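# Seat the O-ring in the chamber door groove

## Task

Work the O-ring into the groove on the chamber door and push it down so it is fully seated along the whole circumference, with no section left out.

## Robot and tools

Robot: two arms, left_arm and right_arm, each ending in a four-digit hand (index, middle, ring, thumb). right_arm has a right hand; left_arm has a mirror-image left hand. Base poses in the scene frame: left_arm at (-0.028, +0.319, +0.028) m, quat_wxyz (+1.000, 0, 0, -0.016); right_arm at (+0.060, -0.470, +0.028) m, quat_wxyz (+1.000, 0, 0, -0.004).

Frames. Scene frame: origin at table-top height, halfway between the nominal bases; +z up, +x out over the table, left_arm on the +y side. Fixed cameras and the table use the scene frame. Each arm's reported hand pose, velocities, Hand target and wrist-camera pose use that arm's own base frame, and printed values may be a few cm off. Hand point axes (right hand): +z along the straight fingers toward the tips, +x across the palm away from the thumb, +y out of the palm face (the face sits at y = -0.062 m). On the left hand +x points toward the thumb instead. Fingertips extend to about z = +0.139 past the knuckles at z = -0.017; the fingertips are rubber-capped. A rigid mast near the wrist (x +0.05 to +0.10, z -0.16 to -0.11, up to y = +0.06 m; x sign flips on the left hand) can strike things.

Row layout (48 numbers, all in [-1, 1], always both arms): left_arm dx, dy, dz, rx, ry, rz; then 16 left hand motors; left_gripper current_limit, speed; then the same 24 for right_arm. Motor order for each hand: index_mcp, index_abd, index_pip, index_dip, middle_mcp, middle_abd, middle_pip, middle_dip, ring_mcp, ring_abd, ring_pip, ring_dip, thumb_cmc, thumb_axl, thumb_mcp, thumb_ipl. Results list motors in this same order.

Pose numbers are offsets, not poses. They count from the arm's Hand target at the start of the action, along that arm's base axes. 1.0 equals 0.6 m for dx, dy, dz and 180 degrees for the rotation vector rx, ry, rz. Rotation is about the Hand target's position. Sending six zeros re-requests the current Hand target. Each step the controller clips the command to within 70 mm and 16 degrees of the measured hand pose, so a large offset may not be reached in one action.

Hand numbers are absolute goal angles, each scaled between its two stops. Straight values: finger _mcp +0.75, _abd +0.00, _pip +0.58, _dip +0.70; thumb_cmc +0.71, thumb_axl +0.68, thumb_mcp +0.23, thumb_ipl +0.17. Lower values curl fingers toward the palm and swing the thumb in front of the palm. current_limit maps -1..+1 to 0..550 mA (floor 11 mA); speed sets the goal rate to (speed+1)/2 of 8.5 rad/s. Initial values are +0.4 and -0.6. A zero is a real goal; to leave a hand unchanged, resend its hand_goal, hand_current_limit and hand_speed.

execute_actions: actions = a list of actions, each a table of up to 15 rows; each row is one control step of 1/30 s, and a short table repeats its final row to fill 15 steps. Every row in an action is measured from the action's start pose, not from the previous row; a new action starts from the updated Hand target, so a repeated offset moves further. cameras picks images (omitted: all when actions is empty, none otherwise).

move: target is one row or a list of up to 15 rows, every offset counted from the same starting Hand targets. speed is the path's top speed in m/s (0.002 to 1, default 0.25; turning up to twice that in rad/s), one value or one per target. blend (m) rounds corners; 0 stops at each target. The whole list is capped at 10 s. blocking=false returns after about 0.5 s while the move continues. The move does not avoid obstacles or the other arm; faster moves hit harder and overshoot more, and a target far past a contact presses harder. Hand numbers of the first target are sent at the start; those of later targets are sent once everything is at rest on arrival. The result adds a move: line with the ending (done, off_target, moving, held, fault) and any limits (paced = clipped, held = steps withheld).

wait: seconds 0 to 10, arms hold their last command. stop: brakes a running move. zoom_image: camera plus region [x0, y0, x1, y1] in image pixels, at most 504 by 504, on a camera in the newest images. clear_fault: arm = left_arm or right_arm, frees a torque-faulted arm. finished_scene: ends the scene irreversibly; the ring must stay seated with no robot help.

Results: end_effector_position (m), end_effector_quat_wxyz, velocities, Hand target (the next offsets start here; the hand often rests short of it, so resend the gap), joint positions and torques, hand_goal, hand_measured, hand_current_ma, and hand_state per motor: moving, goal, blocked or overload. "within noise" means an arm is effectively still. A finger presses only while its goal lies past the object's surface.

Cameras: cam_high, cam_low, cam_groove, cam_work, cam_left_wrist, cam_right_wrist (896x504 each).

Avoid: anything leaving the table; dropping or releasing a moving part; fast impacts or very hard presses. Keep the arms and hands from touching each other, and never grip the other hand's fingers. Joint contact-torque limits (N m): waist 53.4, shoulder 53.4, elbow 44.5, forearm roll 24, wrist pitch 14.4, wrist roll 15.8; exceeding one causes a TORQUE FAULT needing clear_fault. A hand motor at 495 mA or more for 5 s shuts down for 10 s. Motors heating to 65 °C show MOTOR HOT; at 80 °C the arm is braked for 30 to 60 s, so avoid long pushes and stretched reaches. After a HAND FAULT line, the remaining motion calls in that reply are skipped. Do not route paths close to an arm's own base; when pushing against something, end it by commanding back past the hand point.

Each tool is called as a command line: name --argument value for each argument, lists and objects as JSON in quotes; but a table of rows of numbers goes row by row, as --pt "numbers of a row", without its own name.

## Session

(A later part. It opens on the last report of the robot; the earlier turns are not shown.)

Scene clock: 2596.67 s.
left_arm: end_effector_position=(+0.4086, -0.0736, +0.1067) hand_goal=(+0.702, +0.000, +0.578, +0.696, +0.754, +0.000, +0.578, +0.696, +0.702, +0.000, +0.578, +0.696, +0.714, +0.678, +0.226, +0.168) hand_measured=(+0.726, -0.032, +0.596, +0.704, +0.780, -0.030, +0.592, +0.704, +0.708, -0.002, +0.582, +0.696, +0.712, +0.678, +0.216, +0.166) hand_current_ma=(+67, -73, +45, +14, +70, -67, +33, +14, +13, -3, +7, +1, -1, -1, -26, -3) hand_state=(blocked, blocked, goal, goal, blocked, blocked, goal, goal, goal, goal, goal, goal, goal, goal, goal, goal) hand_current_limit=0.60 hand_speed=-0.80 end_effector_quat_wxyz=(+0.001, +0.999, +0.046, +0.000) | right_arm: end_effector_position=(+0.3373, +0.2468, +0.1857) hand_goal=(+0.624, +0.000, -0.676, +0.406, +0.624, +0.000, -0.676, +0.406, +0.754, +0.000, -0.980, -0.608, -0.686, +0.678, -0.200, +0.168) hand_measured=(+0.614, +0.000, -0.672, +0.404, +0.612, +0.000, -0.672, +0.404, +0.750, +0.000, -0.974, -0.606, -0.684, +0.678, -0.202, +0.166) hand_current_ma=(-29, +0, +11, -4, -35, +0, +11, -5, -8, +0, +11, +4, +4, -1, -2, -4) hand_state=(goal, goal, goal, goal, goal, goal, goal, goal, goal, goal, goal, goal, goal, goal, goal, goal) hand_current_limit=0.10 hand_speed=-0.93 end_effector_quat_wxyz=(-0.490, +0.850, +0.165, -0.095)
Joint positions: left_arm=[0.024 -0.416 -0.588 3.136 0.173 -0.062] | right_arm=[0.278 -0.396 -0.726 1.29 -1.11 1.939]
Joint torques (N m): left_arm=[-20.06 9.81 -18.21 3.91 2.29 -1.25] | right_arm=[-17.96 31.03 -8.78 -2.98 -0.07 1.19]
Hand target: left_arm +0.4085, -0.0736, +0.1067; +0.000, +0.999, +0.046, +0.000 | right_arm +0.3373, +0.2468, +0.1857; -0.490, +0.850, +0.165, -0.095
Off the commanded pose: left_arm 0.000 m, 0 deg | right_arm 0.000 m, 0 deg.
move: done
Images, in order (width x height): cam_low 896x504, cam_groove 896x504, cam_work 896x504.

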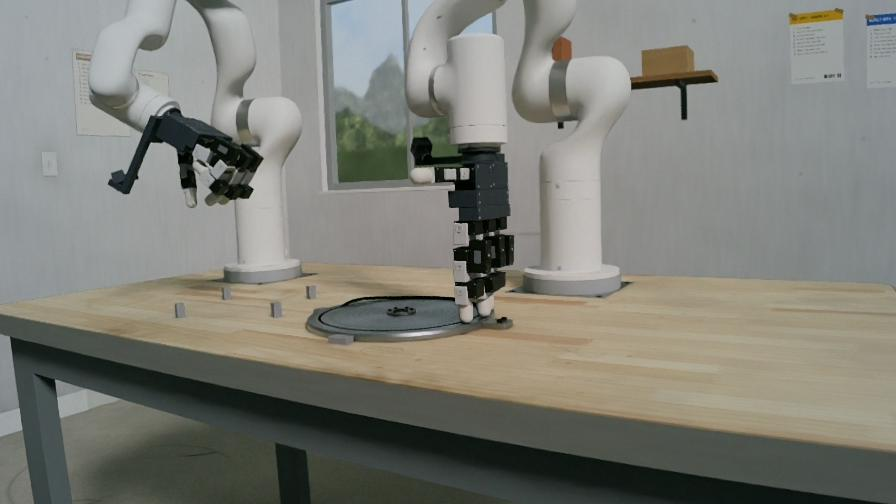

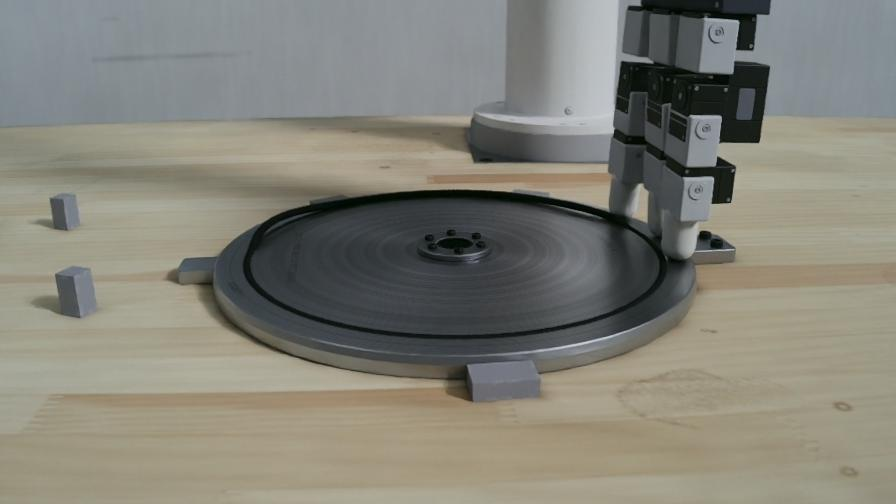

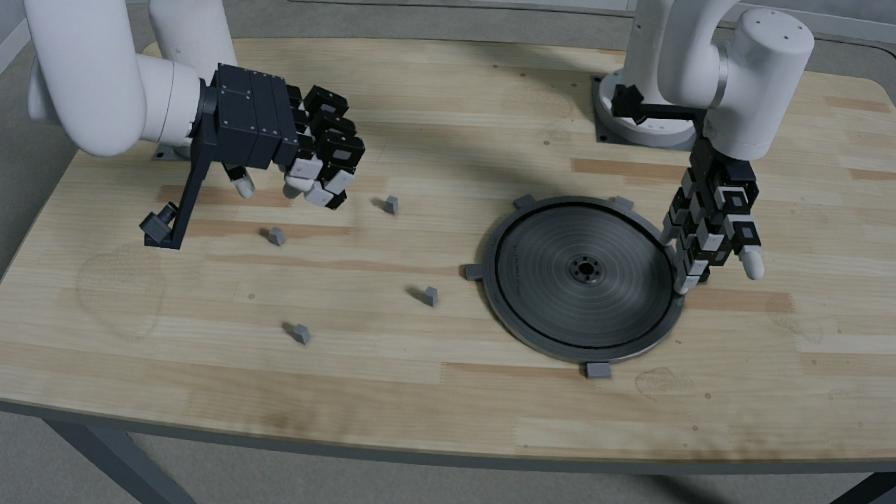

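move --target '[0,0,0.0205,0,0,0,0.701,0,0.577,0.696,0.753,0,0.577,0.696,0.701,0,0.577,0.696,0.714,0.678,0.226,0.168,0.6,-0.8,0,0,0,0,0,0,0.623,0,-0.676,0.406,0.623,0,-0.676,0.406,0.753,0,-0.98,-0.609,-0.686,0.678,-0.2,0.168,0.1,-0.93]' --speed 0.05 --cameras '["cam_groove","cam_low","cam_work"]'

zoom_image --camera "cam_work" --region '[600, 190, 720, 310]'

zoom_image --camera "cam_groove" --region '[540, 170, 720, 320]'

zoom_image --camera "cam_low" --region '[390, 280, 530, 350]'

Scene clock: 2625.83 s.
left_arm: end_effector_position=(+0.4085, -0.0736, +0.1190) hand_goal=(+0.702, +0.000, +0.578, +0.696, +0.754, +0.000, +0.578, +0.696, +0.702, +0.000, +0.578, +0.696, +0.714, +0.678, +0.226, +0.168) hand_measured=(+0.704, -0.004, +0.580, +0.698, +0.756, -0.004, +0.580, +0.698, +0.704, -0.002, +0.580, +0.696, +0.712, +0.678, +0.216, +0.166) hand_current_ma=(+3, -4, +4, +4, +2, -4, +3, +3, +2, -3, +4, +1, -1, -1, -26, -3) hand_state=(goal, goal, goal, goal, goal, goal, goal, goal, goal, goal, goal, goal, goal, goal, goal, goal) hand_current_limit=0.60 hand_speed=-0.80 end_effector_quat_wxyz=(+0.000, +0.999, +0.046, +0.000) | right_arm: end_effector_position=(+0.3373, +0.2468, +0.1857) hand_goal=(+0.624, +0.000, -0.676, +0.406, +0.624, +0.000, -0.676, +0.406, +0.754, +0.000, -0.980, -0.608, -0.686, +0.678, -0.200, +0.168) hand_measured=(+0.614, +0.000, -0.672, +0.404, +0.612, +0.000, -0.672, +0.404, +0.750, +0.000, -0.974, -0.606, -0.684, +0.678, -0.202, +0.166) hand_current_ma=(-29, +0, +11, -4, -35, +0, +11, -5, -8, +0, +11, +4, +4, -1, -2, -4) hand_state=(goal, goal, goal, goal, goal, goal, goal, goal, goal, goal, goal, goal, goal, goal, goal, goal) hand_current_limit=0.10 hand_speed=-0.93 end_effector_quat_wxyz=(-0.490, +0.850, +0.165, -0.095)
Joint positions: left_arm=[0.024 -0.382 -0.586 3.137 0.204 -0.063] | right_arm=[0.278 -0.396 -0.726 1.29 -1.11 1.939]
Joint torques (N m): left_arm=[-15.92 37.16 -9.95 4.41 3.1 -1.31] | right_arm=[-17.92 31.17 -8.23 -2.91 -0.06 1.14]
Hand target: left_arm +0.4085, -0.0736, +0.1190; +0.000, +0.999, +0.046, +0.000 | right_arm +0.3373, +0.2468, +0.1857; -0.490, +0.850, +0.165, -0.095
Off the commanded pose: left_arm 0.000 m, 0 deg | right_arm 0.000 m, 0 deg.
move: done
Images, in order (width x height): cam_low 896x504, cam_groove 896x504, cam_work 896x504.

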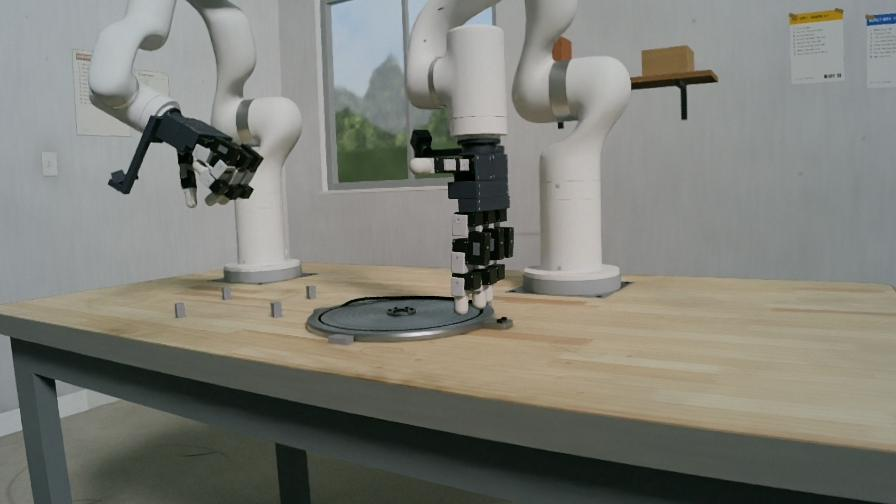

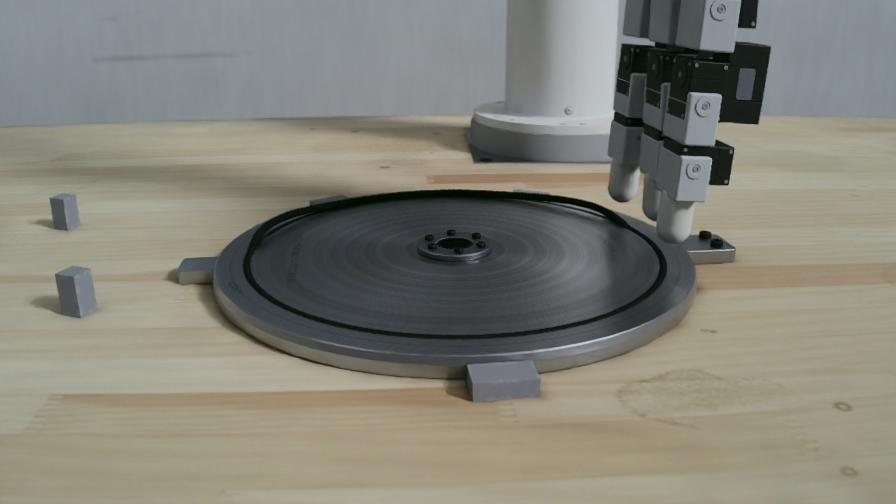

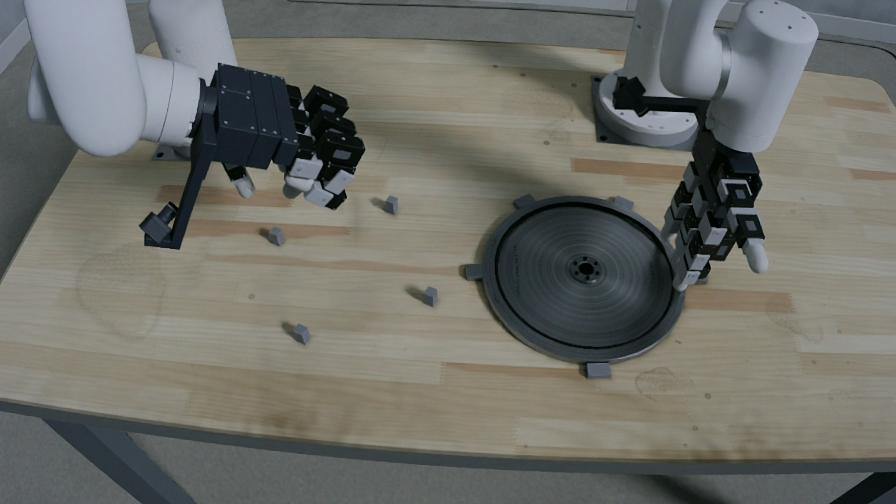

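Scaled by 4.200 from the camera's 896x504 image, which has a finer 1280x720 frame.

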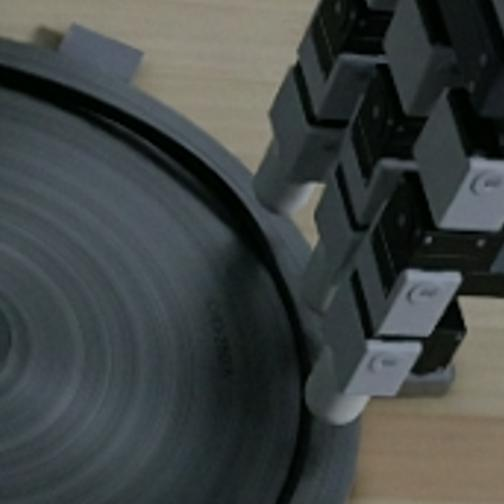

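Scaled by 2.800 from the camera's 896x504 image, which has a finer 1280x720 frame.

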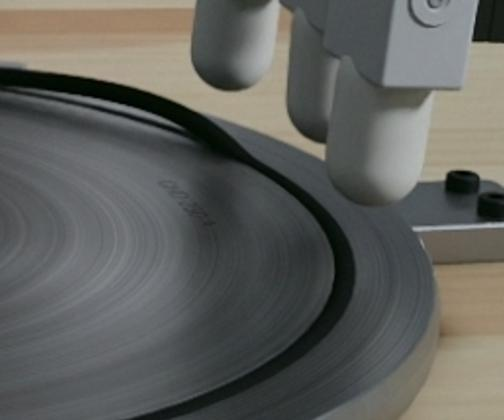

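Scaled by 3.600 from the camera's 896x504 image, which has a finer 1280x720 frame.

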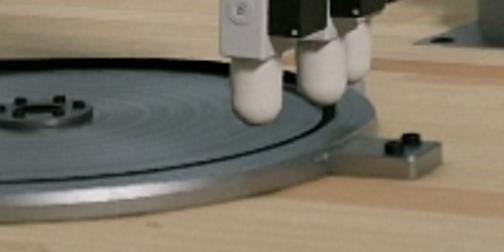

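move --pt "0.0182 -0.0173 0 0 0 -0.0389 0.701 0 0.577 0.696 0.753 0 0.577 0.696 0.701 0 0.577 0.696 0.714 0.678 0.226 0.168 0.6 -0.8 0 0 0 0 0 0 0.623 0 -0.676 0.406 0.623 0 -0.676 0.406 0.753 0 -0.98 -0.609 -0.686 0.678 -0.2 0.168 0.1 -0.93" --pt "0.0182 -0.0173 -0.0233 0 0 -0.0389 0.701 0 0.577 0.696 0.753 0 0.577 0.696 0.701 0 0.577 0.696 0.714 0.678 0.226 0.168 0.6 -0.8 0 0 0 0 0 0 0.623 0 -0.676 0.406 0.623 0 -0.676 0.406 0.753 0 -0.98 -0.609 -0.686 0.678 -0.2 0.168 0.1 -0.93" --pt "0.0182 -0.0173 0 0 0 -0.0389 0.701 0 0.577 0.696 0.753 0 0.577 0.696 0.701 0 0.577 0.696 0.714 0.678 0.226 0.168 0.6 -0.8 0 0 0 0 0 0 0.623 0 -0.676 0.406 0.623 0 -0.676 0.406 0.753 0 -0.98 -0.609 -0.686 0.678 -0.2 0.168 0.1 -0.93" --pt "0.0118 -0.0150 0 0 0 -0.0167 0.701 0 0.577 0.696 0.753 0 0.577 0.696 0.701 0 0.577 0.696 0.714 0.678 0.226 0.168 0.6 -0.8 0 0 0 0 0 0 0.623 0 -0.676 0.406 0.623 0 -0.676 0.406 0.753 0 -0.98 -0.609 -0.686 0.678 -0.2 0.168 0.1 -0.93" --pt "0.0118 -0.0150 -0.0233 0 0 -0.0167 0.701 0 0.577 0.696 0.753 0 0.577 0.696 0.701 0 0.577 0.696 0.714 0.678 0.226 0.168 0.6 -0.8 0 0 0 0 0 0 0.623 0 -0.676 0.406 0.623 0 -0.676 0.406 0.753 0 -0.98 -0.609 -0.686 0.678 -0.2 0.168 0.1 -0.93" --speed '[0.08,0.05,0.1,0.08,0.05]' --cameras '["cam_groove","cam_low","cam_work"]'

zoom_image --camera "cam_work" --region '[600, 190, 720, 310]'

zoom_image --camera "cam_groove" --region '[540, 170, 720, 320]'

Scene clock: 2658.73 s.
left_arm: end_effector_position=(+0.4162, -0.0826, +0.1056) hand_goal=(+0.702, +0.000, +0.578, +0.696, +0.754, +0.000, +0.578, +0.696, +0.702, +0.000, +0.578, +0.696, +0.714, +0.678, +0.226, +0.168) hand_measured=(+0.698, -0.018, +0.578, +0.698, +0.752, -0.016, +0.580, +0.698, +0.694, -0.002, +0.574, +0.696, +0.712, +0.678, +0.216, +0.166) hand_current_ma=(-6, -34, +0, +1, -2, -32, +2, +2, -14, -3, -7, -1, -1, -1, -26, -3) hand_state=(goal, goal, goal, goal, goal, goal, goal, goal, goal, goal, goal, goal, goal, goal, goal, goal) hand_current_limit=0.60 hand_speed=-0.80 end_effector_quat_wxyz=(+0.000, +1.000, +0.020, +0.000) | right_arm: end_effector_position=(+0.3373, +0.2468, +0.1857) hand_goal=(+0.624, +0.000, -0.676, +0.406, +0.624, +0.000, -0.676, +0.406, +0.754, +0.000, -0.980, -0.608, -0.686, +0.678, -0.200, +0.168) hand_measured=(+0.614, +0.000, -0.672, +0.404, +0.612, +0.000, -0.672, +0.404, +0.750, +0.000, -0.974, -0.606, -0.684, +0.678, -0.202, +0.166) hand_current_ma=(-29, +0, +11, -4, -35, +0, +11, -5, -8, +0, +11, +4, +4, -1, -2, -4) hand_state=(goal, goal, goal, goal, goal, goal, goal, goal, goal, goal, goal, goal, goal, goal, goal, goal) hand_current_limit=0.10 hand_speed=-0.93 end_effector_quat_wxyz=(-0.490, +0.850, +0.165, -0.095)
Joint positions: left_arm=[0.004 -0.438 -0.62 3.137 0.181 -0.03] | right_arm=[0.278 -0.396 -0.726 1.29 -1.11 1.939]
Joint torques (N m): left_arm=[-21.12 -11.23 6.93 -2.38 -2.96 1.06] | right_arm=[-18.02 30.25 -8.71 -3.56 -0.1 1.19]
Hand target: left_arm +0.4156, -0.0826, +0.1050; +0.000, +1.000, +0.020, +0.000 | right_arm +0.3373, +0.2468, +0.1857; -0.490, +0.850, +0.165, -0.095
Off the commanded pose: left_arm 0.001 m, 0 deg | right_arm 0.000 m, 0 deg.
move: done
Images, in order (width x height): cam_low 896x504, cam_groove 896x504, cam_work 896x504.

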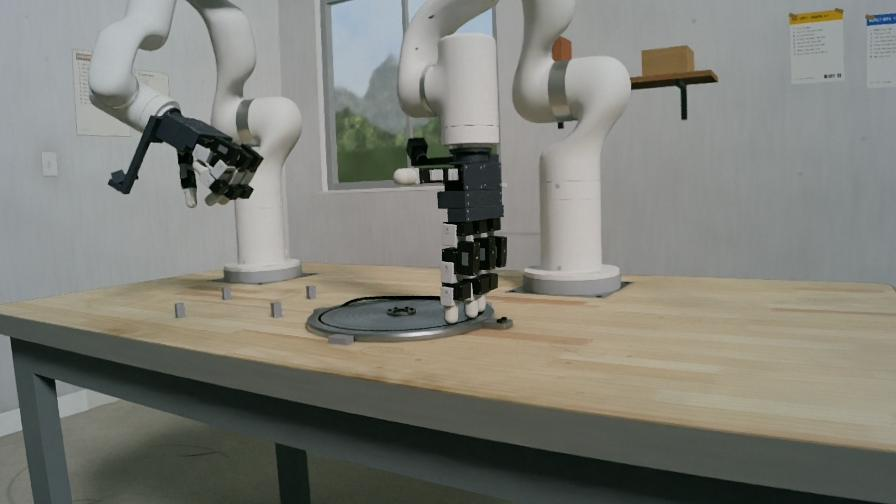

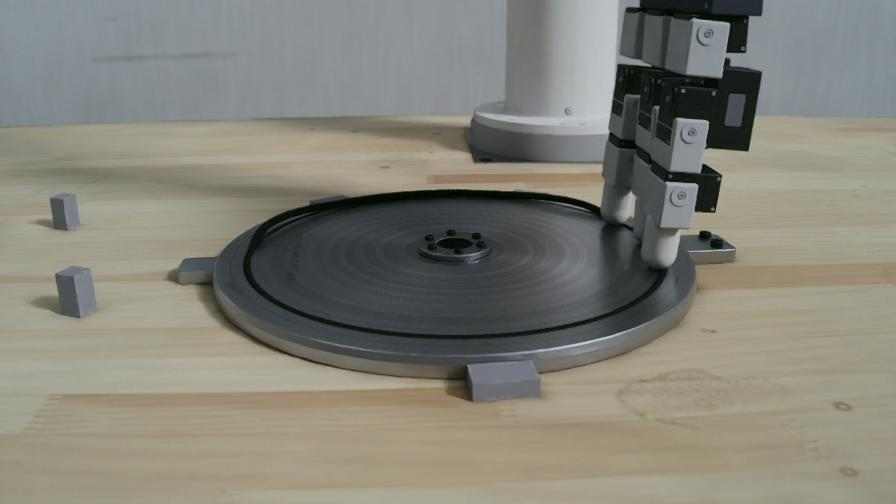

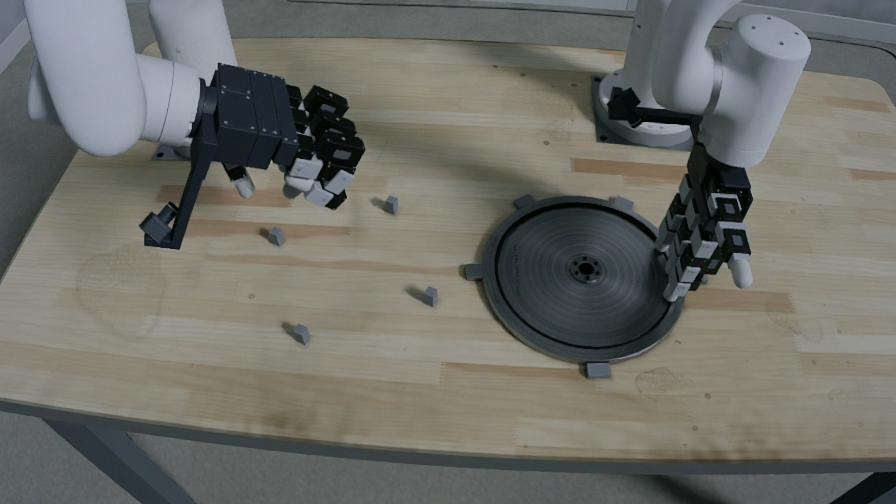

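Scaled by 4.200 from the camera's 896x504 image, which has a finer 1280x720 frame.

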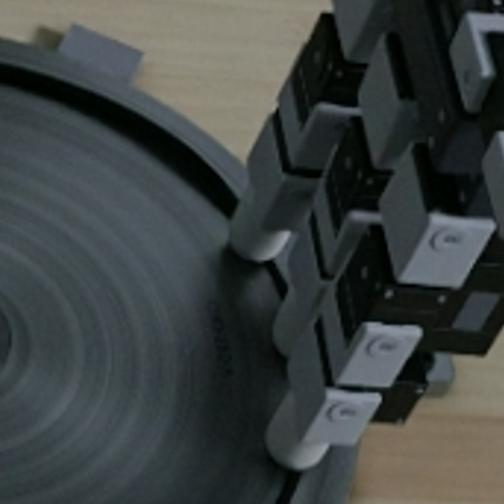

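Scaled by 2.800 from the camera's 896x504 image, which has a finer 1280x720 frame.

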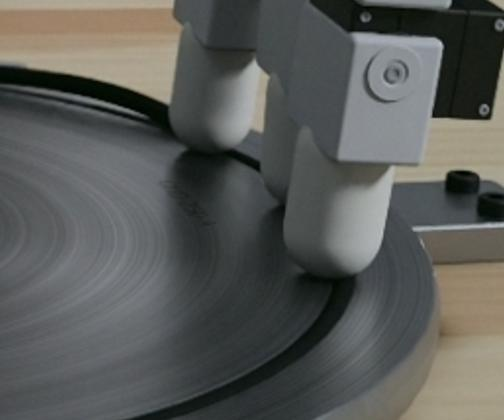

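move --pt "0 0 0.0233 0 0 0 0.701 0 0.577 0.696 0.753 0 0.577 0.696 0.701 0 0.577 0.696 0.714 0.678 0.226 0.168 0.6 -0.8 0 0 0 0 0 0 0.623 0 -0.676 0.406 0.623 0 -0.676 0.406 0.753 0 -0.98 -0.609 -0.686 0.678 -0.2 0.168 0.1 -0.93" --pt "-0.0070 0.0028 0.0233 0 0 0.0222 0.701 0 0.577 0.696 0.753 0 0.577 0.696 0.701 0 0.577 0.696 0.714 0.678 0.226 0.168 0.6 -0.8 0 0 0 0 0 0 0.623 0 -0.676 0.406 0.623 0 -0.676 0.406 0.753 0 -0.98 -0.609 -0.686 0.678 -0.2 0.168 0.1 -0.93" --pt "-0.0070 0.0028 0 0 0 0.0222 0.701 0 0.577 0.696 0.753 0 0.577 0.696 0.701 0 0.577 0.696 0.714 0.678 0.226 0.168 0.6 -0.8 0 0 0 0 0 0 0.623 0 -0.676 0.406 0.623 0 -0.676 0.406 0.753 0 -0.98 -0.609 -0.686 0.678 -0.2 0.168 0.1 -0.93" --pt "-0.0070 0.0028 0.0233 0 0 0.0222 0.701 0 0.577 0.696 0.753 0 0.577 0.696 0.701 0 0.577 0.696 0.714 0.678 0.226 0.168 0.6 -0.8 0 0 0 0 0 0 0.623 0 -0.676 0.406 0.623 0 -0.676 0.406 0.753 0 -0.98 -0.609 -0.686 0.678 -0.2 0.168 0.1 -0.93" --speed '[0.1,0.08,0.05,0.1]' --cameras '["cam_groove","cam_low","cam_work"]'

zoom_image --camera "cam_work" --region '[600, 190, 700, 290]'

zoom_image --camera "cam_groove" --region '[500, 170, 680, 260]'

Scene clock: 2682.50 s.
left_arm: end_effector_position=(+0.4114, -0.0809, +0.1190) hand_goal=(+0.702, +0.000, +0.578, +0.696, +0.754, +0.000, +0.578, +0.696, +0.702, +0.000, +0.578, +0.696, +0.714, +0.678, +0.226, +0.168) hand_measured=(+0.698, -0.004, +0.576, +0.696, +0.750, -0.004, +0.578, +0.698, +0.698, +0.000, +0.574, +0.694, +0.712, +0.678, +0.216, +0.166) hand_current_ma=(-6, -4, -2, +1, -8, -4, +0, +1, -5, +0, -5, -1, -1, -1, -26, -3) hand_state=(goal, goal, goal, goal, goal, goal, goal, goal, goal, goal, goal, goal, goal, goal, goal, goal) hand_current_limit=0.60 hand_speed=-0.80 end_effector_quat_wxyz=(+0.001, +0.999, +0.054, +0.000) | right_arm: end_effector_position=(+0.3373, +0.2468, +0.1857) hand_goal=(+0.624, +0.000, -0.676, +0.406, +0.624, +0.000, -0.676, +0.406, +0.754, +0.000, -0.980, -0.608, -0.686, +0.678, -0.200, +0.168) hand_measured=(+0.614, +0.000, -0.672, +0.404, +0.612, +0.000, -0.672, +0.404, +0.750, +0.000, -0.974, -0.606, -0.684, +0.678, -0.202, +0.166) hand_current_ma=(-29, +0, +11, -4, -35, +0, +11, -5, -8, +0, +11, +4, +4, -1, -2, -4) hand_state=(goal, goal, goal, goal, goal, goal, goal, goal, goal, goal, goal, goal, goal, goal, goal, goal) hand_current_limit=0.10 hand_speed=-0.93 end_effector_quat_wxyz=(-0.490, +0.850, +0.165, -0.095)
Joint positions: left_arm=[0.004 -0.384 -0.589 3.137 0.205 -0.1] | right_arm=[0.278 -0.396 -0.726 1.29 -1.11 1.939]
Joint torques (N m): left_arm=[-17.01 37.65 -10.68 3.9 3.06 -1.25] | right_arm=[-18.94 30.95 -7.98 -3.19 -0.12 1.08]
Hand target: left_arm +0.4114, -0.0809, +0.1190; +0.000, +0.999, +0.054, +0.000 | right_arm +0.3373, +0.2468, +0.1857; -0.490, +0.850, +0.165, -0.095
Off the commanded pose: left_arm 0.000 m, 0 deg | right_arm 0.000 m, 0 deg.
move: done
Images, in order (width x height): cam_low 896x504, cam_groove 896x504, cam_work 896x504.

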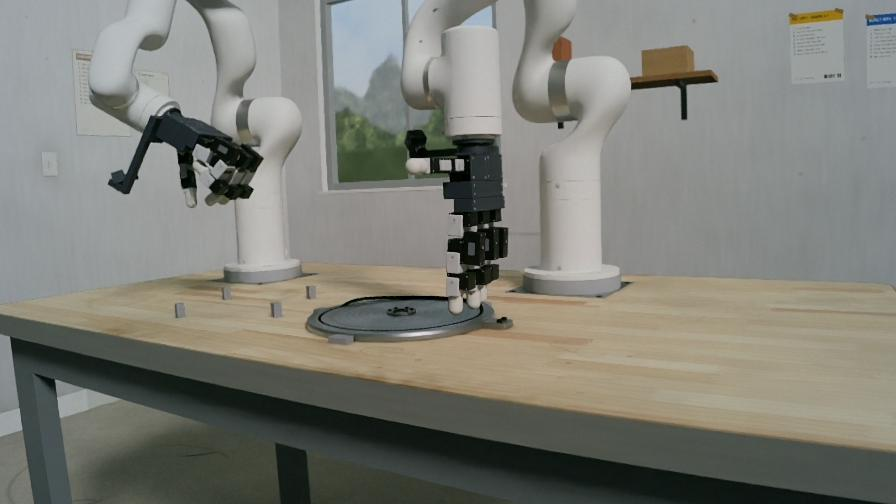

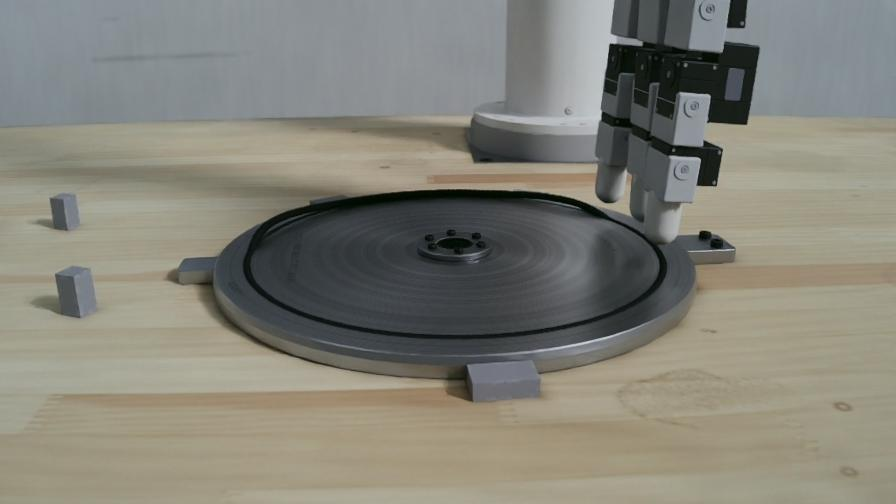

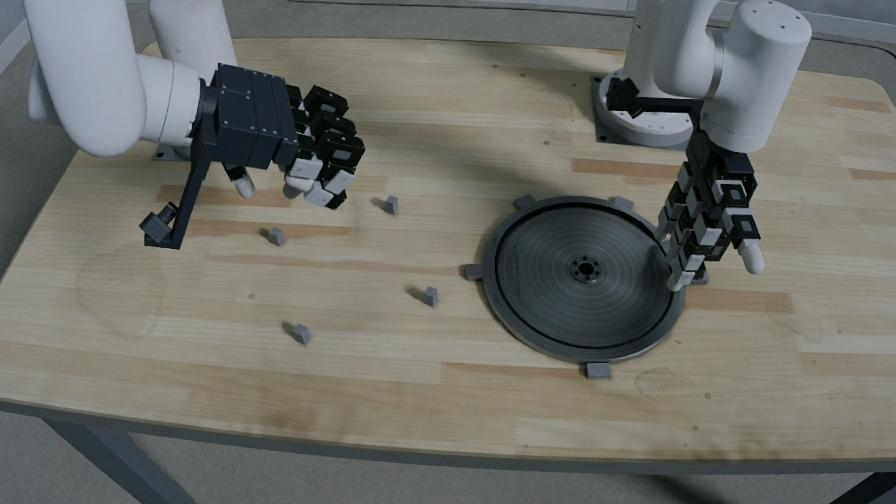

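Scaled by 5.040 from the camera's 896x504 image, which has a finer 1280x720 frame.

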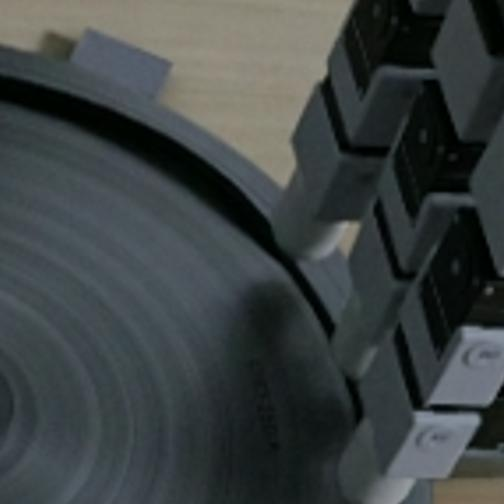

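Scaled by 2.800 from the camera's 896x504 image, which has a finer 1280x720 frame.

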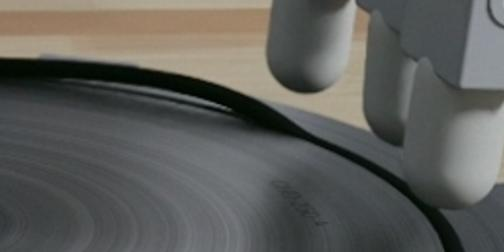

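move --pt "-0.0060 0.0008 0 0 0 0.0222 0.701 0 0.577 0.696 0.753 0 0.577 0.696 0.701 0 0.577 0.696 0.714 0.678 0.226 0.168 0.6 -0.8 0 0 0 0 0 0 0.623 0 -0.676 0.406 0.623 0 -0.676 0.406 0.753 0 -0.98 -0.609 -0.686 0.678 -0.2 0.168 0.1 -0.93" --pt "-0.0060 0.0008 -0.0233 0 0 0.0222 0.701 0 0.577 0.696 0.753 0 0.577 0.696 0.701 0 0.577 0.696 0.714 0.678 0.226 0.168 0.6 -0.8 0 0 0 0 0 0 0.623 0 -0.676 0.406 0.623 0 -0.676 0.406 0.753 0 -0.98 -0.609 -0.686 0.678 -0.2 0.168 0.1 -0.93" --pt "-0.0060 0.0008 0 0 0 0.0222 0.701 0 0.577 0.696 0.753 0 0.577 0.696 0.701 0 0.577 0.696 0.714 0.678 0.226 0.168 0.6 -0.8 0 0 0 0 0 0 0.623 0 -0.676 0.406 0.623 0 -0.676 0.406 0.753 0 -0.98 -0.609 -0.686 0.678 -0.2 0.168 0.1 -0.93" --pt "-0.0128 0.0018 0 0 0 0.0444 0.701 0 0.577 0.696 0.753 0 0.577 0.696 0.701 0 0.577 0.696 0.714 0.678 0.226 0.168 0.6 -0.8 0 0 0 0 0 0 0.623 0 -0.676 0.406 0.623 0 -0.676 0.406 0.753 0 -0.98 -0.609 -0.686 0.678 -0.2 0.168 0.1 -0.93" --pt "-0.0128 0.0018 -0.0233 0 0 0.0444 0.701 0 0.577 0.696 0.753 0 0.577 0.696 0.701 0 0.577 0.696 0.714 0.678 0.226 0.168 0.6 -0.8 0 0 0 0 0 0 0.623 0 -0.676 0.406 0.623 0 -0.676 0.406 0.753 0 -0.98 -0.609 -0.686 0.678 -0.2 0.168 0.1 -0.93" --pt "-0.0128 0.0018 0 0 0 0.0444 0.701 0 0.577 0.696 0.753 0 0.577 0.696 0.701 0 0.577 0.696 0.714 0.678 0.226 0.168 0.6 -0.8 0 0 0 0 0 0 0.623 0 -0.676 0.406 0.623 0 -0.676 0.406 0.753 0 -0.98 -0.609 -0.686 0.678 -0.2 0.168 0.1 -0.93" --pt "-0.0195 0.0025 0 0 0 0.0667 0.701 0 0.577 0.696 0.753 0 0.577 0.696 0.701 0 0.577 0.696 0.714 0.678 0.226 0.168 0.6 -0.8 0 0 0 0 0 0 0.623 0 -0.676 0.406 0.623 0 -0.676 0.406 0.753 0 -0.98 -0.609 -0.686 0.678 -0.2 0.168 0.1 -0.93" --pt "-0.0195 0.0025 -0.0233 0 0 0.0667 0.701 0 0.577 0.696 0.753 0 0.577 0.696 0.701 0 0.577 0.696 0.714 0.678 0.226 0.168 0.6 -0.8 0 0 0 0 0 0 0.623 0 -0.676 0.406 0.623 0 -0.676 0.406 0.753 0 -0.98 -0.609 -0.686 0.678 -0.2 0.168 0.1 -0.93" --speed '[0.08,0.05,0.1,0.08,0.05,0.1,0.08,0.05]' --cameras '["cam_groove","cam_low","cam_work"]'

zoom_image --camera "cam_work" --region '[600, 190, 700, 290]'

zoom_image --camera "cam_groove" --region '[500, 170, 680, 260]'

Scene clock: 2724.13 s.
left_arm: end_effector_position=(+0.4002, -0.0794, +0.1055) hand_goal=(+0.702, +0.000, +0.578, +0.696, +0.754, +0.000, +0.578, +0.696, +0.702, +0.000, +0.578, +0.696, +0.714, +0.678, +0.226, +0.168) hand_measured=(+0.700, -0.016, +0.580, +0.696, +0.750, -0.016, +0.578, +0.696, +0.696, -0.010, +0.576, +0.696, +0.712, +0.678, +0.216, +0.166) hand_current_ma=(-4, -31, +2, +1, -5, -31, +1, +0, -12, -16, -3, -1, -1, -1, -26, -3) hand_state=(goal, goal, goal, goal, goal, goal, goal, goal, goal, goal, goal, goal, goal, goal, goal, goal) hand_current_limit=0.60 hand_speed=-0.80 end_effector_quat_wxyz=(+0.001, +0.987, +0.159, +0.000) | right_arm: end_effector_position=(+0.3373, +0.2468, +0.1857) hand_goal=(+0.624, +0.000, -0.676, +0.406, +0.624, +0.000, -0.676, +0.406, +0.754, +0.000, -0.980, -0.608, -0.686, +0.678, -0.200, +0.168) hand_measured=(+0.614, +0.000, -0.672, +0.404, +0.612, +0.000, -0.672, +0.404, +0.750, +0.000, -0.974, -0.606, -0.684, +0.678, -0.202, +0.166) hand_current_ma=(-29, +0, +11, -4, -35, +0, +11, -5, -8, +0, +11, +4, +4, -1, -2, -4) hand_state=(goal, goal, goal, goal, goal, goal, goal, goal, goal, goal, goal, goal, goal, goal, goal, goal) hand_current_limit=0.10 hand_speed=-0.93 end_effector_quat_wxyz=(-0.490, +0.850, +0.165, -0.095)
Joint positions: left_arm=[-0.016 -0.378 -0.518 3.134 0.138 -0.326] | right_arm=[0.278 -0.396 -0.726 1.29 -1.11 1.939]
Joint torques (N m): left_arm=[-19.73 -12.4 6.73 -3.19 -3.07 1.25] | right_arm=[-18.05 30.32 -8.1 -3.24 -0.09 1.15]
Hand target: left_arm +0.3997, -0.0794, +0.1050; +0.001, +0.987, +0.159, +0.000 | right_arm +0.3373, +0.2468, +0.1857; -0.490, +0.850, +0.165, -0.095
Off the commanded pose: left_arm 0.001 m, 0 deg | right_arm 0.000 m, 0 deg.
move: done
Images, in order (width x height): cam_low 896x504, cam_groove 896x504, cam_work 896x504.

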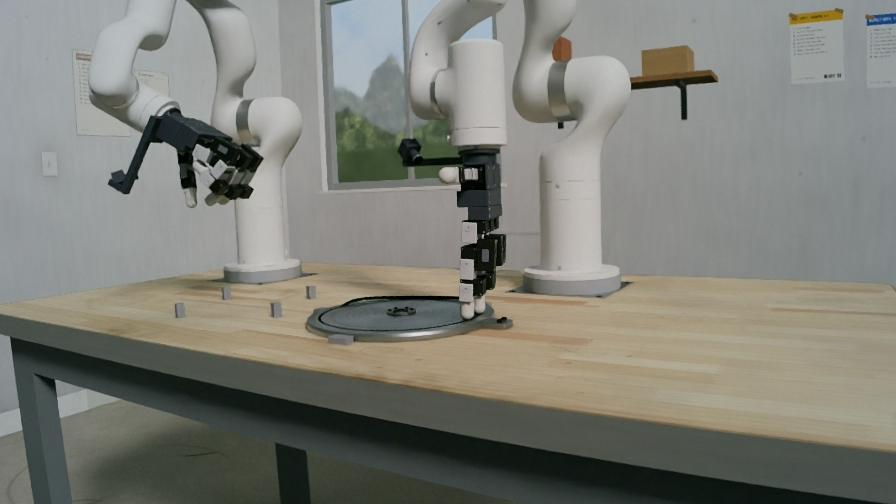

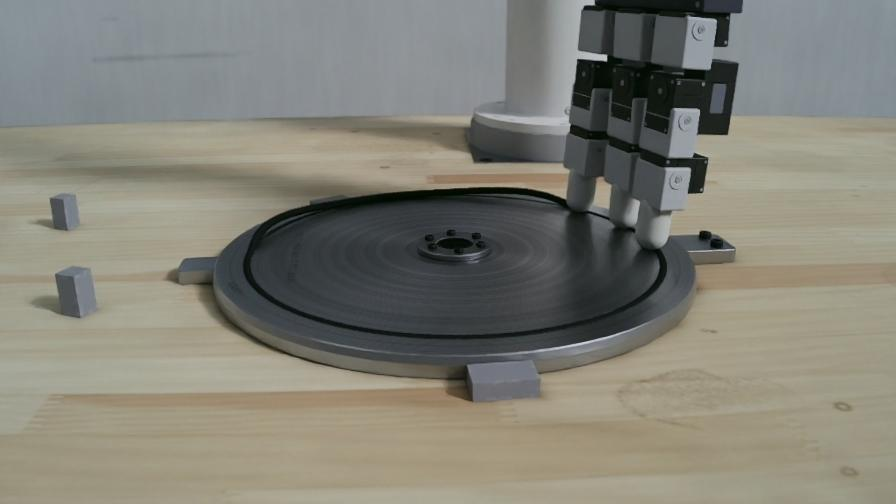

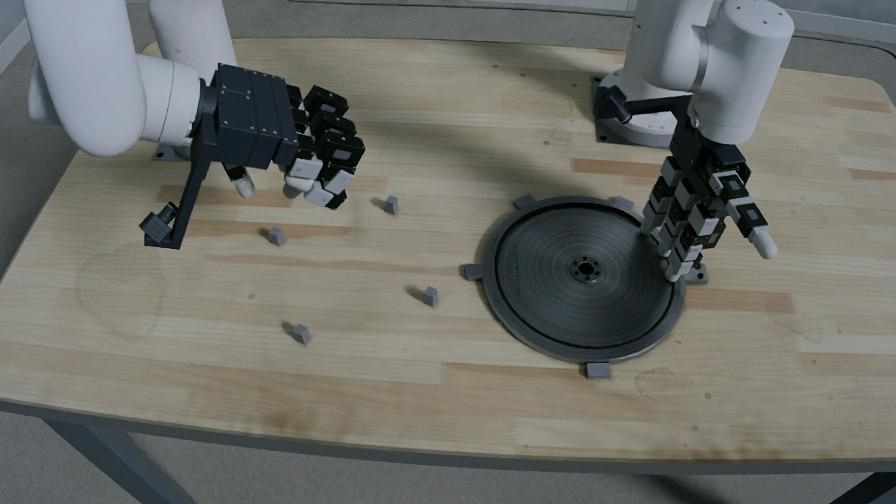

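Scaled by 5.040 from the camera's 896x504 image, which has a finer 1280x720 frame.

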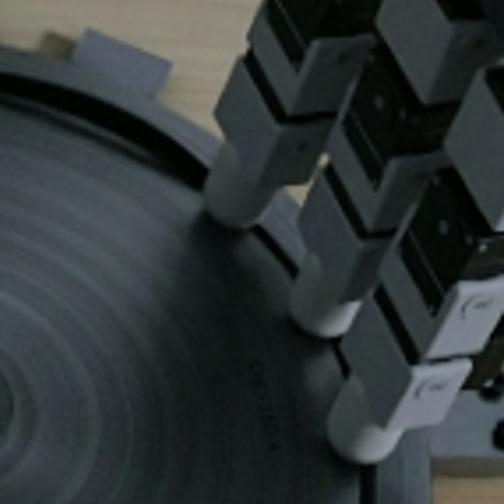

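Scaled by 2.800 from the camera's 896x504 image, which has a finer 1280x720 frame.

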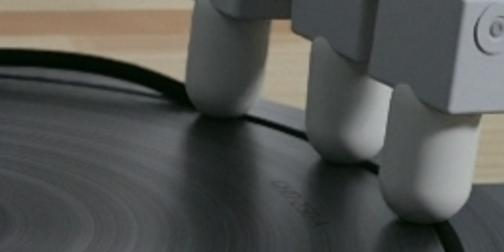

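zoom_image --camera "cam_groove" --region '[200, 160, 460, 290]'

zoom_image --camera "cam_work" --region '[475, 185, 595, 305]'

zoom_image --camera "cam_work" --region '[560, 185, 660, 245]'

Scaled by 1.938 from the camera's 896x504 image, which has a finer 1280x720 frame.

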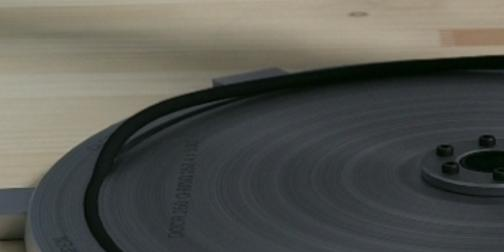

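Scaled by 4.200 from the camera's 896x504 image, which has a finer 1280x720 frame.

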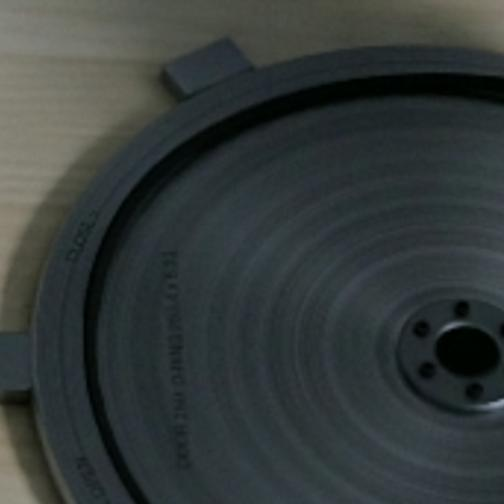

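Scaled by 5.040 from the camera's 896x504 image, which has a finer 1280x720 frame.

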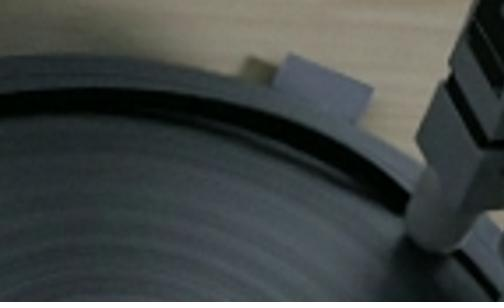

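zoom_image --camera "cam_work" --region '[478, 215, 528, 265]'

zoom_image --camera "cam_work" --region '[478, 255, 538, 315]'

zoom_image --camera "cam_groove" --region '[230, 190, 330, 290]'

Scaled by 10.080 from the camera's 896x504 image, which has a finer 1280x720 frame.

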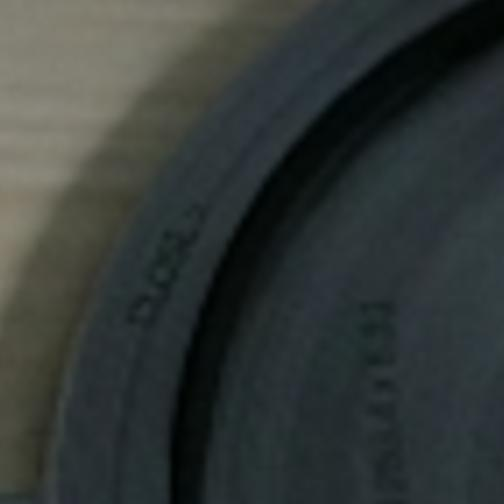

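Scaled by 8.400 from the camera's 896x504 image, which has a finer 1280x720 frame.

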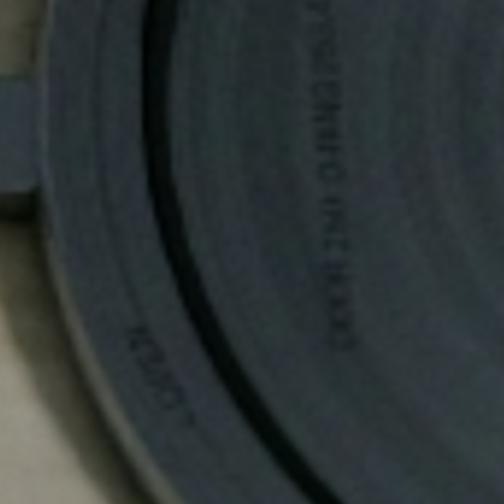

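Scaled by 5.040 from the camera's 896x504 image, which has a finer 1280x720 frame.

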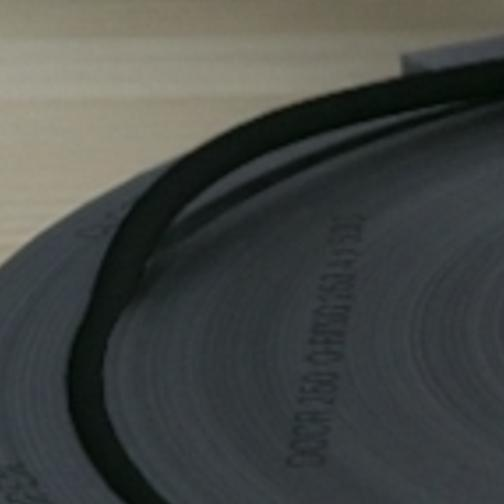

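move --pt "0 0 0.0233 0 0 0 0.701 0 0.577 0.696 0.753 0 0.577 0.696 0.701 0 0.577 0.696 0.714 0.678 0.226 0.168 0.6 -0.8 0 0 0 0 0 0 0.623 0 -0.676 0.406 0.623 0 -0.676 0.406 0.753 0 -0.98 -0.609 -0.686 0.678 -0.2 0.168 0.1 -0.93" --pt "-0.0067 0.0003 0.0233 0 0 0.0222 0.701 0 0.577 0.696 0.753 0 0.577 0.696 0.701 0 0.577 0.696 0.714 0.678 0.226 0.168 0.6 -0.8 0 0 0 0 0 0 0.623 0 -0.676 0.406 0.623 0 -0.676 0.406 0.753 0 -0.98 -0.609 -0.686 0.678 -0.2 0.168 0.1 -0.93" --pt "-0.0067 0.0003 0 0 0 0.0222 0.701 0 0.577 0.696 0.753 0 0.577 0.696 0.701 0 0.577 0.696 0.714 0.678 0.226 0.168 0.6 -0.8 0 0 0 0 0 0 0.623 0 -0.676 0.406 0.623 0 -0.676 0.406 0.753 0 -0.98 -0.609 -0.686 0.678 -0.2 0.168 0.1 -0.93" --pt "-0.0067 0.0003 0.0233 0 0 0.0222 0.701 0 0.577 0.696 0.753 0 0.577 0.696 0.701 0 0.577 0.696 0.714 0.678 0.226 0.168 0.6 -0.8 0 0 0 0 0 0 0.623 0 -0.676 0.406 0.623 0 -0.676 0.406 0.753 0 -0.98 -0.609 -0.686 0.678 -0.2 0.168 0.1 -0.93" --pt "-0.0135 0 0.0233 0 0 0.0444 0.701 0 0.577 0.696 0.753 0 0.577 0.696 0.701 0 0.577 0.696 0.714 0.678 0.226 0.168 0.6 -0.8 0 0 0 0 0 0 0.623 0 -0.676 0.406 0.623 0 -0.676 0.406 0.753 0 -0.98 -0.609 -0.686 0.678 -0.2 0.168 0.1 -0.93" --pt "-0.0135 0 0 0 0 0.0444 0.701 0 0.577 0.696 0.753 0 0.577 0.696 0.701 0 0.577 0.696 0.714 0.678 0.226 0.168 0.6 -0.8 0 0 0 0 0 0 0.623 0 -0.676 0.406 0.623 0 -0.676 0.406 0.753 0 -0.98 -0.609 -0.686 0.678 -0.2 0.168 0.1 -0.93" --pt "-0.0135 0 0.0233 0 0 0.0444 0.701 0 0.577 0.696 0.753 0 0.577 0.696 0.701 0 0.577 0.696 0.714 0.678 0.226 0.168 0.6 -0.8 0 0 0 0 0 0 0.623 0 -0.676 0.406 0.623 0 -0.676 0.406 0.753 0 -0.98 -0.609 -0.686 0.678 -0.2 0.168 0.1 -0.93" --pt "-0.0202 -0.0008 0.0233 0 0 0.0667 0.701 0 0.577 0.696 0.753 0 0.577 0.696 0.701 0 0.577 0.696 0.714 0.678 0.226 0.168 0.6 -0.8 0 0 0 0 0 0 0.623 0 -0.676 0.406 0.623 0 -0.676 0.406 0.753 0 -0.98 -0.609 -0.686 0.678 -0.2 0.168 0.1 -0.93" --pt "-0.0202 -0.0008 0 0 0 0.0667 0.701 0 0.577 0.696 0.753 0 0.577 0.696 0.701 0 0.577 0.696 0.714 0.678 0.226 0.168 0.6 -0.8 0 0 0 0 0 0 0.623 0 -0.676 0.406 0.623 0 -0.676 0.406 0.753 0 -0.98 -0.609 -0.686 0.678 -0.2 0.168 0.1 -0.93" --speed '[0.1,0.08,0.05,0.1,0.08,0.05,0.1,0.08,0.05]' --cameras '["cam_groove","cam_work"]'

zoom_image --camera "cam_work" --region '[590, 190, 690, 290]'

zoom_image --camera "cam_groove" --region '[480, 170, 660, 260]'

Scene clock: 2803.43 s.
left_arm: end_effector_position=(+0.3881, -0.0799, +0.1055) hand_goal=(+0.702, +0.000, +0.578, +0.696, +0.754, +0.000, +0.578, +0.696, +0.702, +0.000, +0.578, +0.696, +0.714, +0.678, +0.226, +0.168) hand_measured=(+0.702, -0.014, +0.580, +0.698, +0.752, -0.014, +0.580, +0.696, +0.696, -0.008, +0.576, +0.696, +0.712, +0.678, +0.216, +0.166) hand_current_ma=(-1, -26, +5, +2, -2, -26, +2, +0, -11, -13, -2, +0, -1, -1, -26, -3) hand_state=(goal, goal, goal, goal, goal, goal, goal, goal, goal, goal, goal, goal, goal, goal, goal, goal) hand_current_limit=0.60 hand_speed=-0.80 end_effector_quat_wxyz=(+0.001, +0.965, +0.261, +0.000) | right_arm: end_effector_position=(+0.3373, +0.2468, +0.1857) hand_goal=(+0.624, +0.000, -0.676, +0.406, +0.624, +0.000, -0.676, +0.406, +0.754, +0.000, -0.980, -0.608, -0.686, +0.678, -0.200, +0.168) hand_measured=(+0.614, +0.000, -0.672, +0.404, +0.612, +0.000, -0.672, +0.404, +0.750, +0.000, -0.974, -0.606, -0.684, +0.678, -0.202, +0.166) hand_current_ma=(-29, +0, +11, -4, -35, +0, +11, -5, -8, +0, +11, +4, +4, -1, -2, -4) hand_state=(goal, goal, goal, goal, goal, goal, goal, goal, goal, goal, goal, goal, goal, goal, goal, goal) hand_current_limit=0.10 hand_speed=-0.93 end_effector_quat_wxyz=(-0.490, +0.850, +0.165, -0.095)
Joint positions: left_arm=[-0.054 -0.338 -0.45 3.131 0.111 -0.572] | right_arm=[0.278 -0.396 -0.726 1.29 -1.11 1.939]
Joint torques (N m): left_arm=[-19.47 -13.58 6.72 -3.87 -3.05 1.21] | right_arm=[-19 29.73 -8.41 -3.17 -0.12 1.13]
Hand target: left_arm +0.3876, -0.0799, +0.1050; +0.001, +0.965, +0.261, +0.000 | right_arm +0.3373, +0.2468, +0.1857; -0.490, +0.850, +0.165, -0.095
Off the commanded pose: left_arm 0.001 m, 0 deg | right_arm 0.000 m, 0 deg.
move: done
Images, in order (width x height): cam_groove 896x504, cam_work 896x504.

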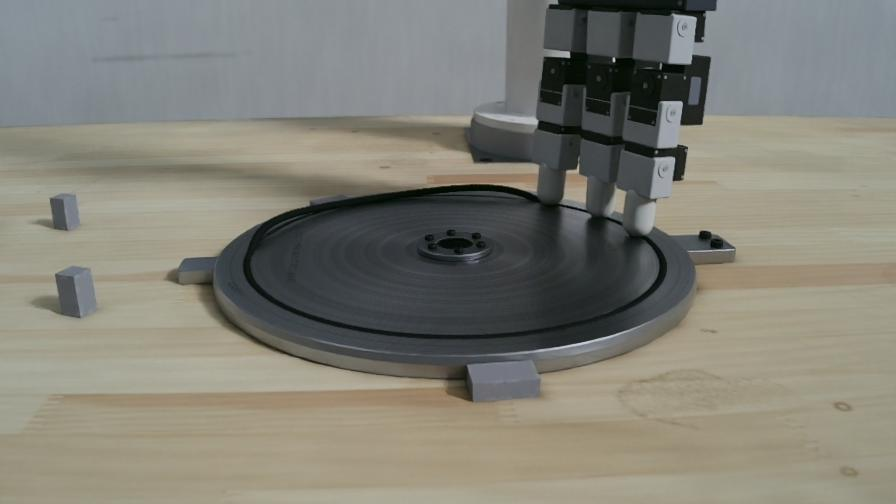

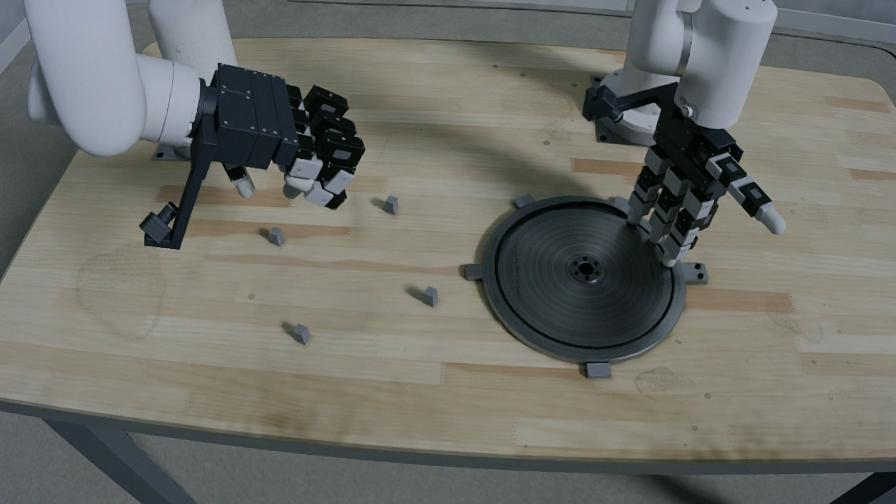

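Scaled by 5.040 from the camera's 896x504 image, which has a finer 1280x720 frame.

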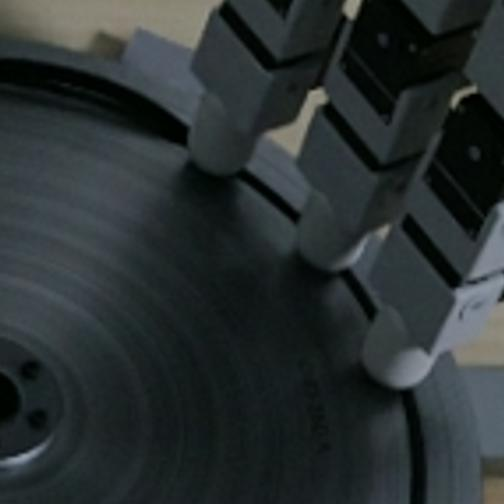

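Scaled by 2.800 from the camera's 896x504 image, which has a finer 1280x720 frame.

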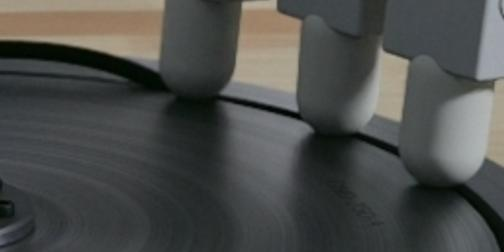

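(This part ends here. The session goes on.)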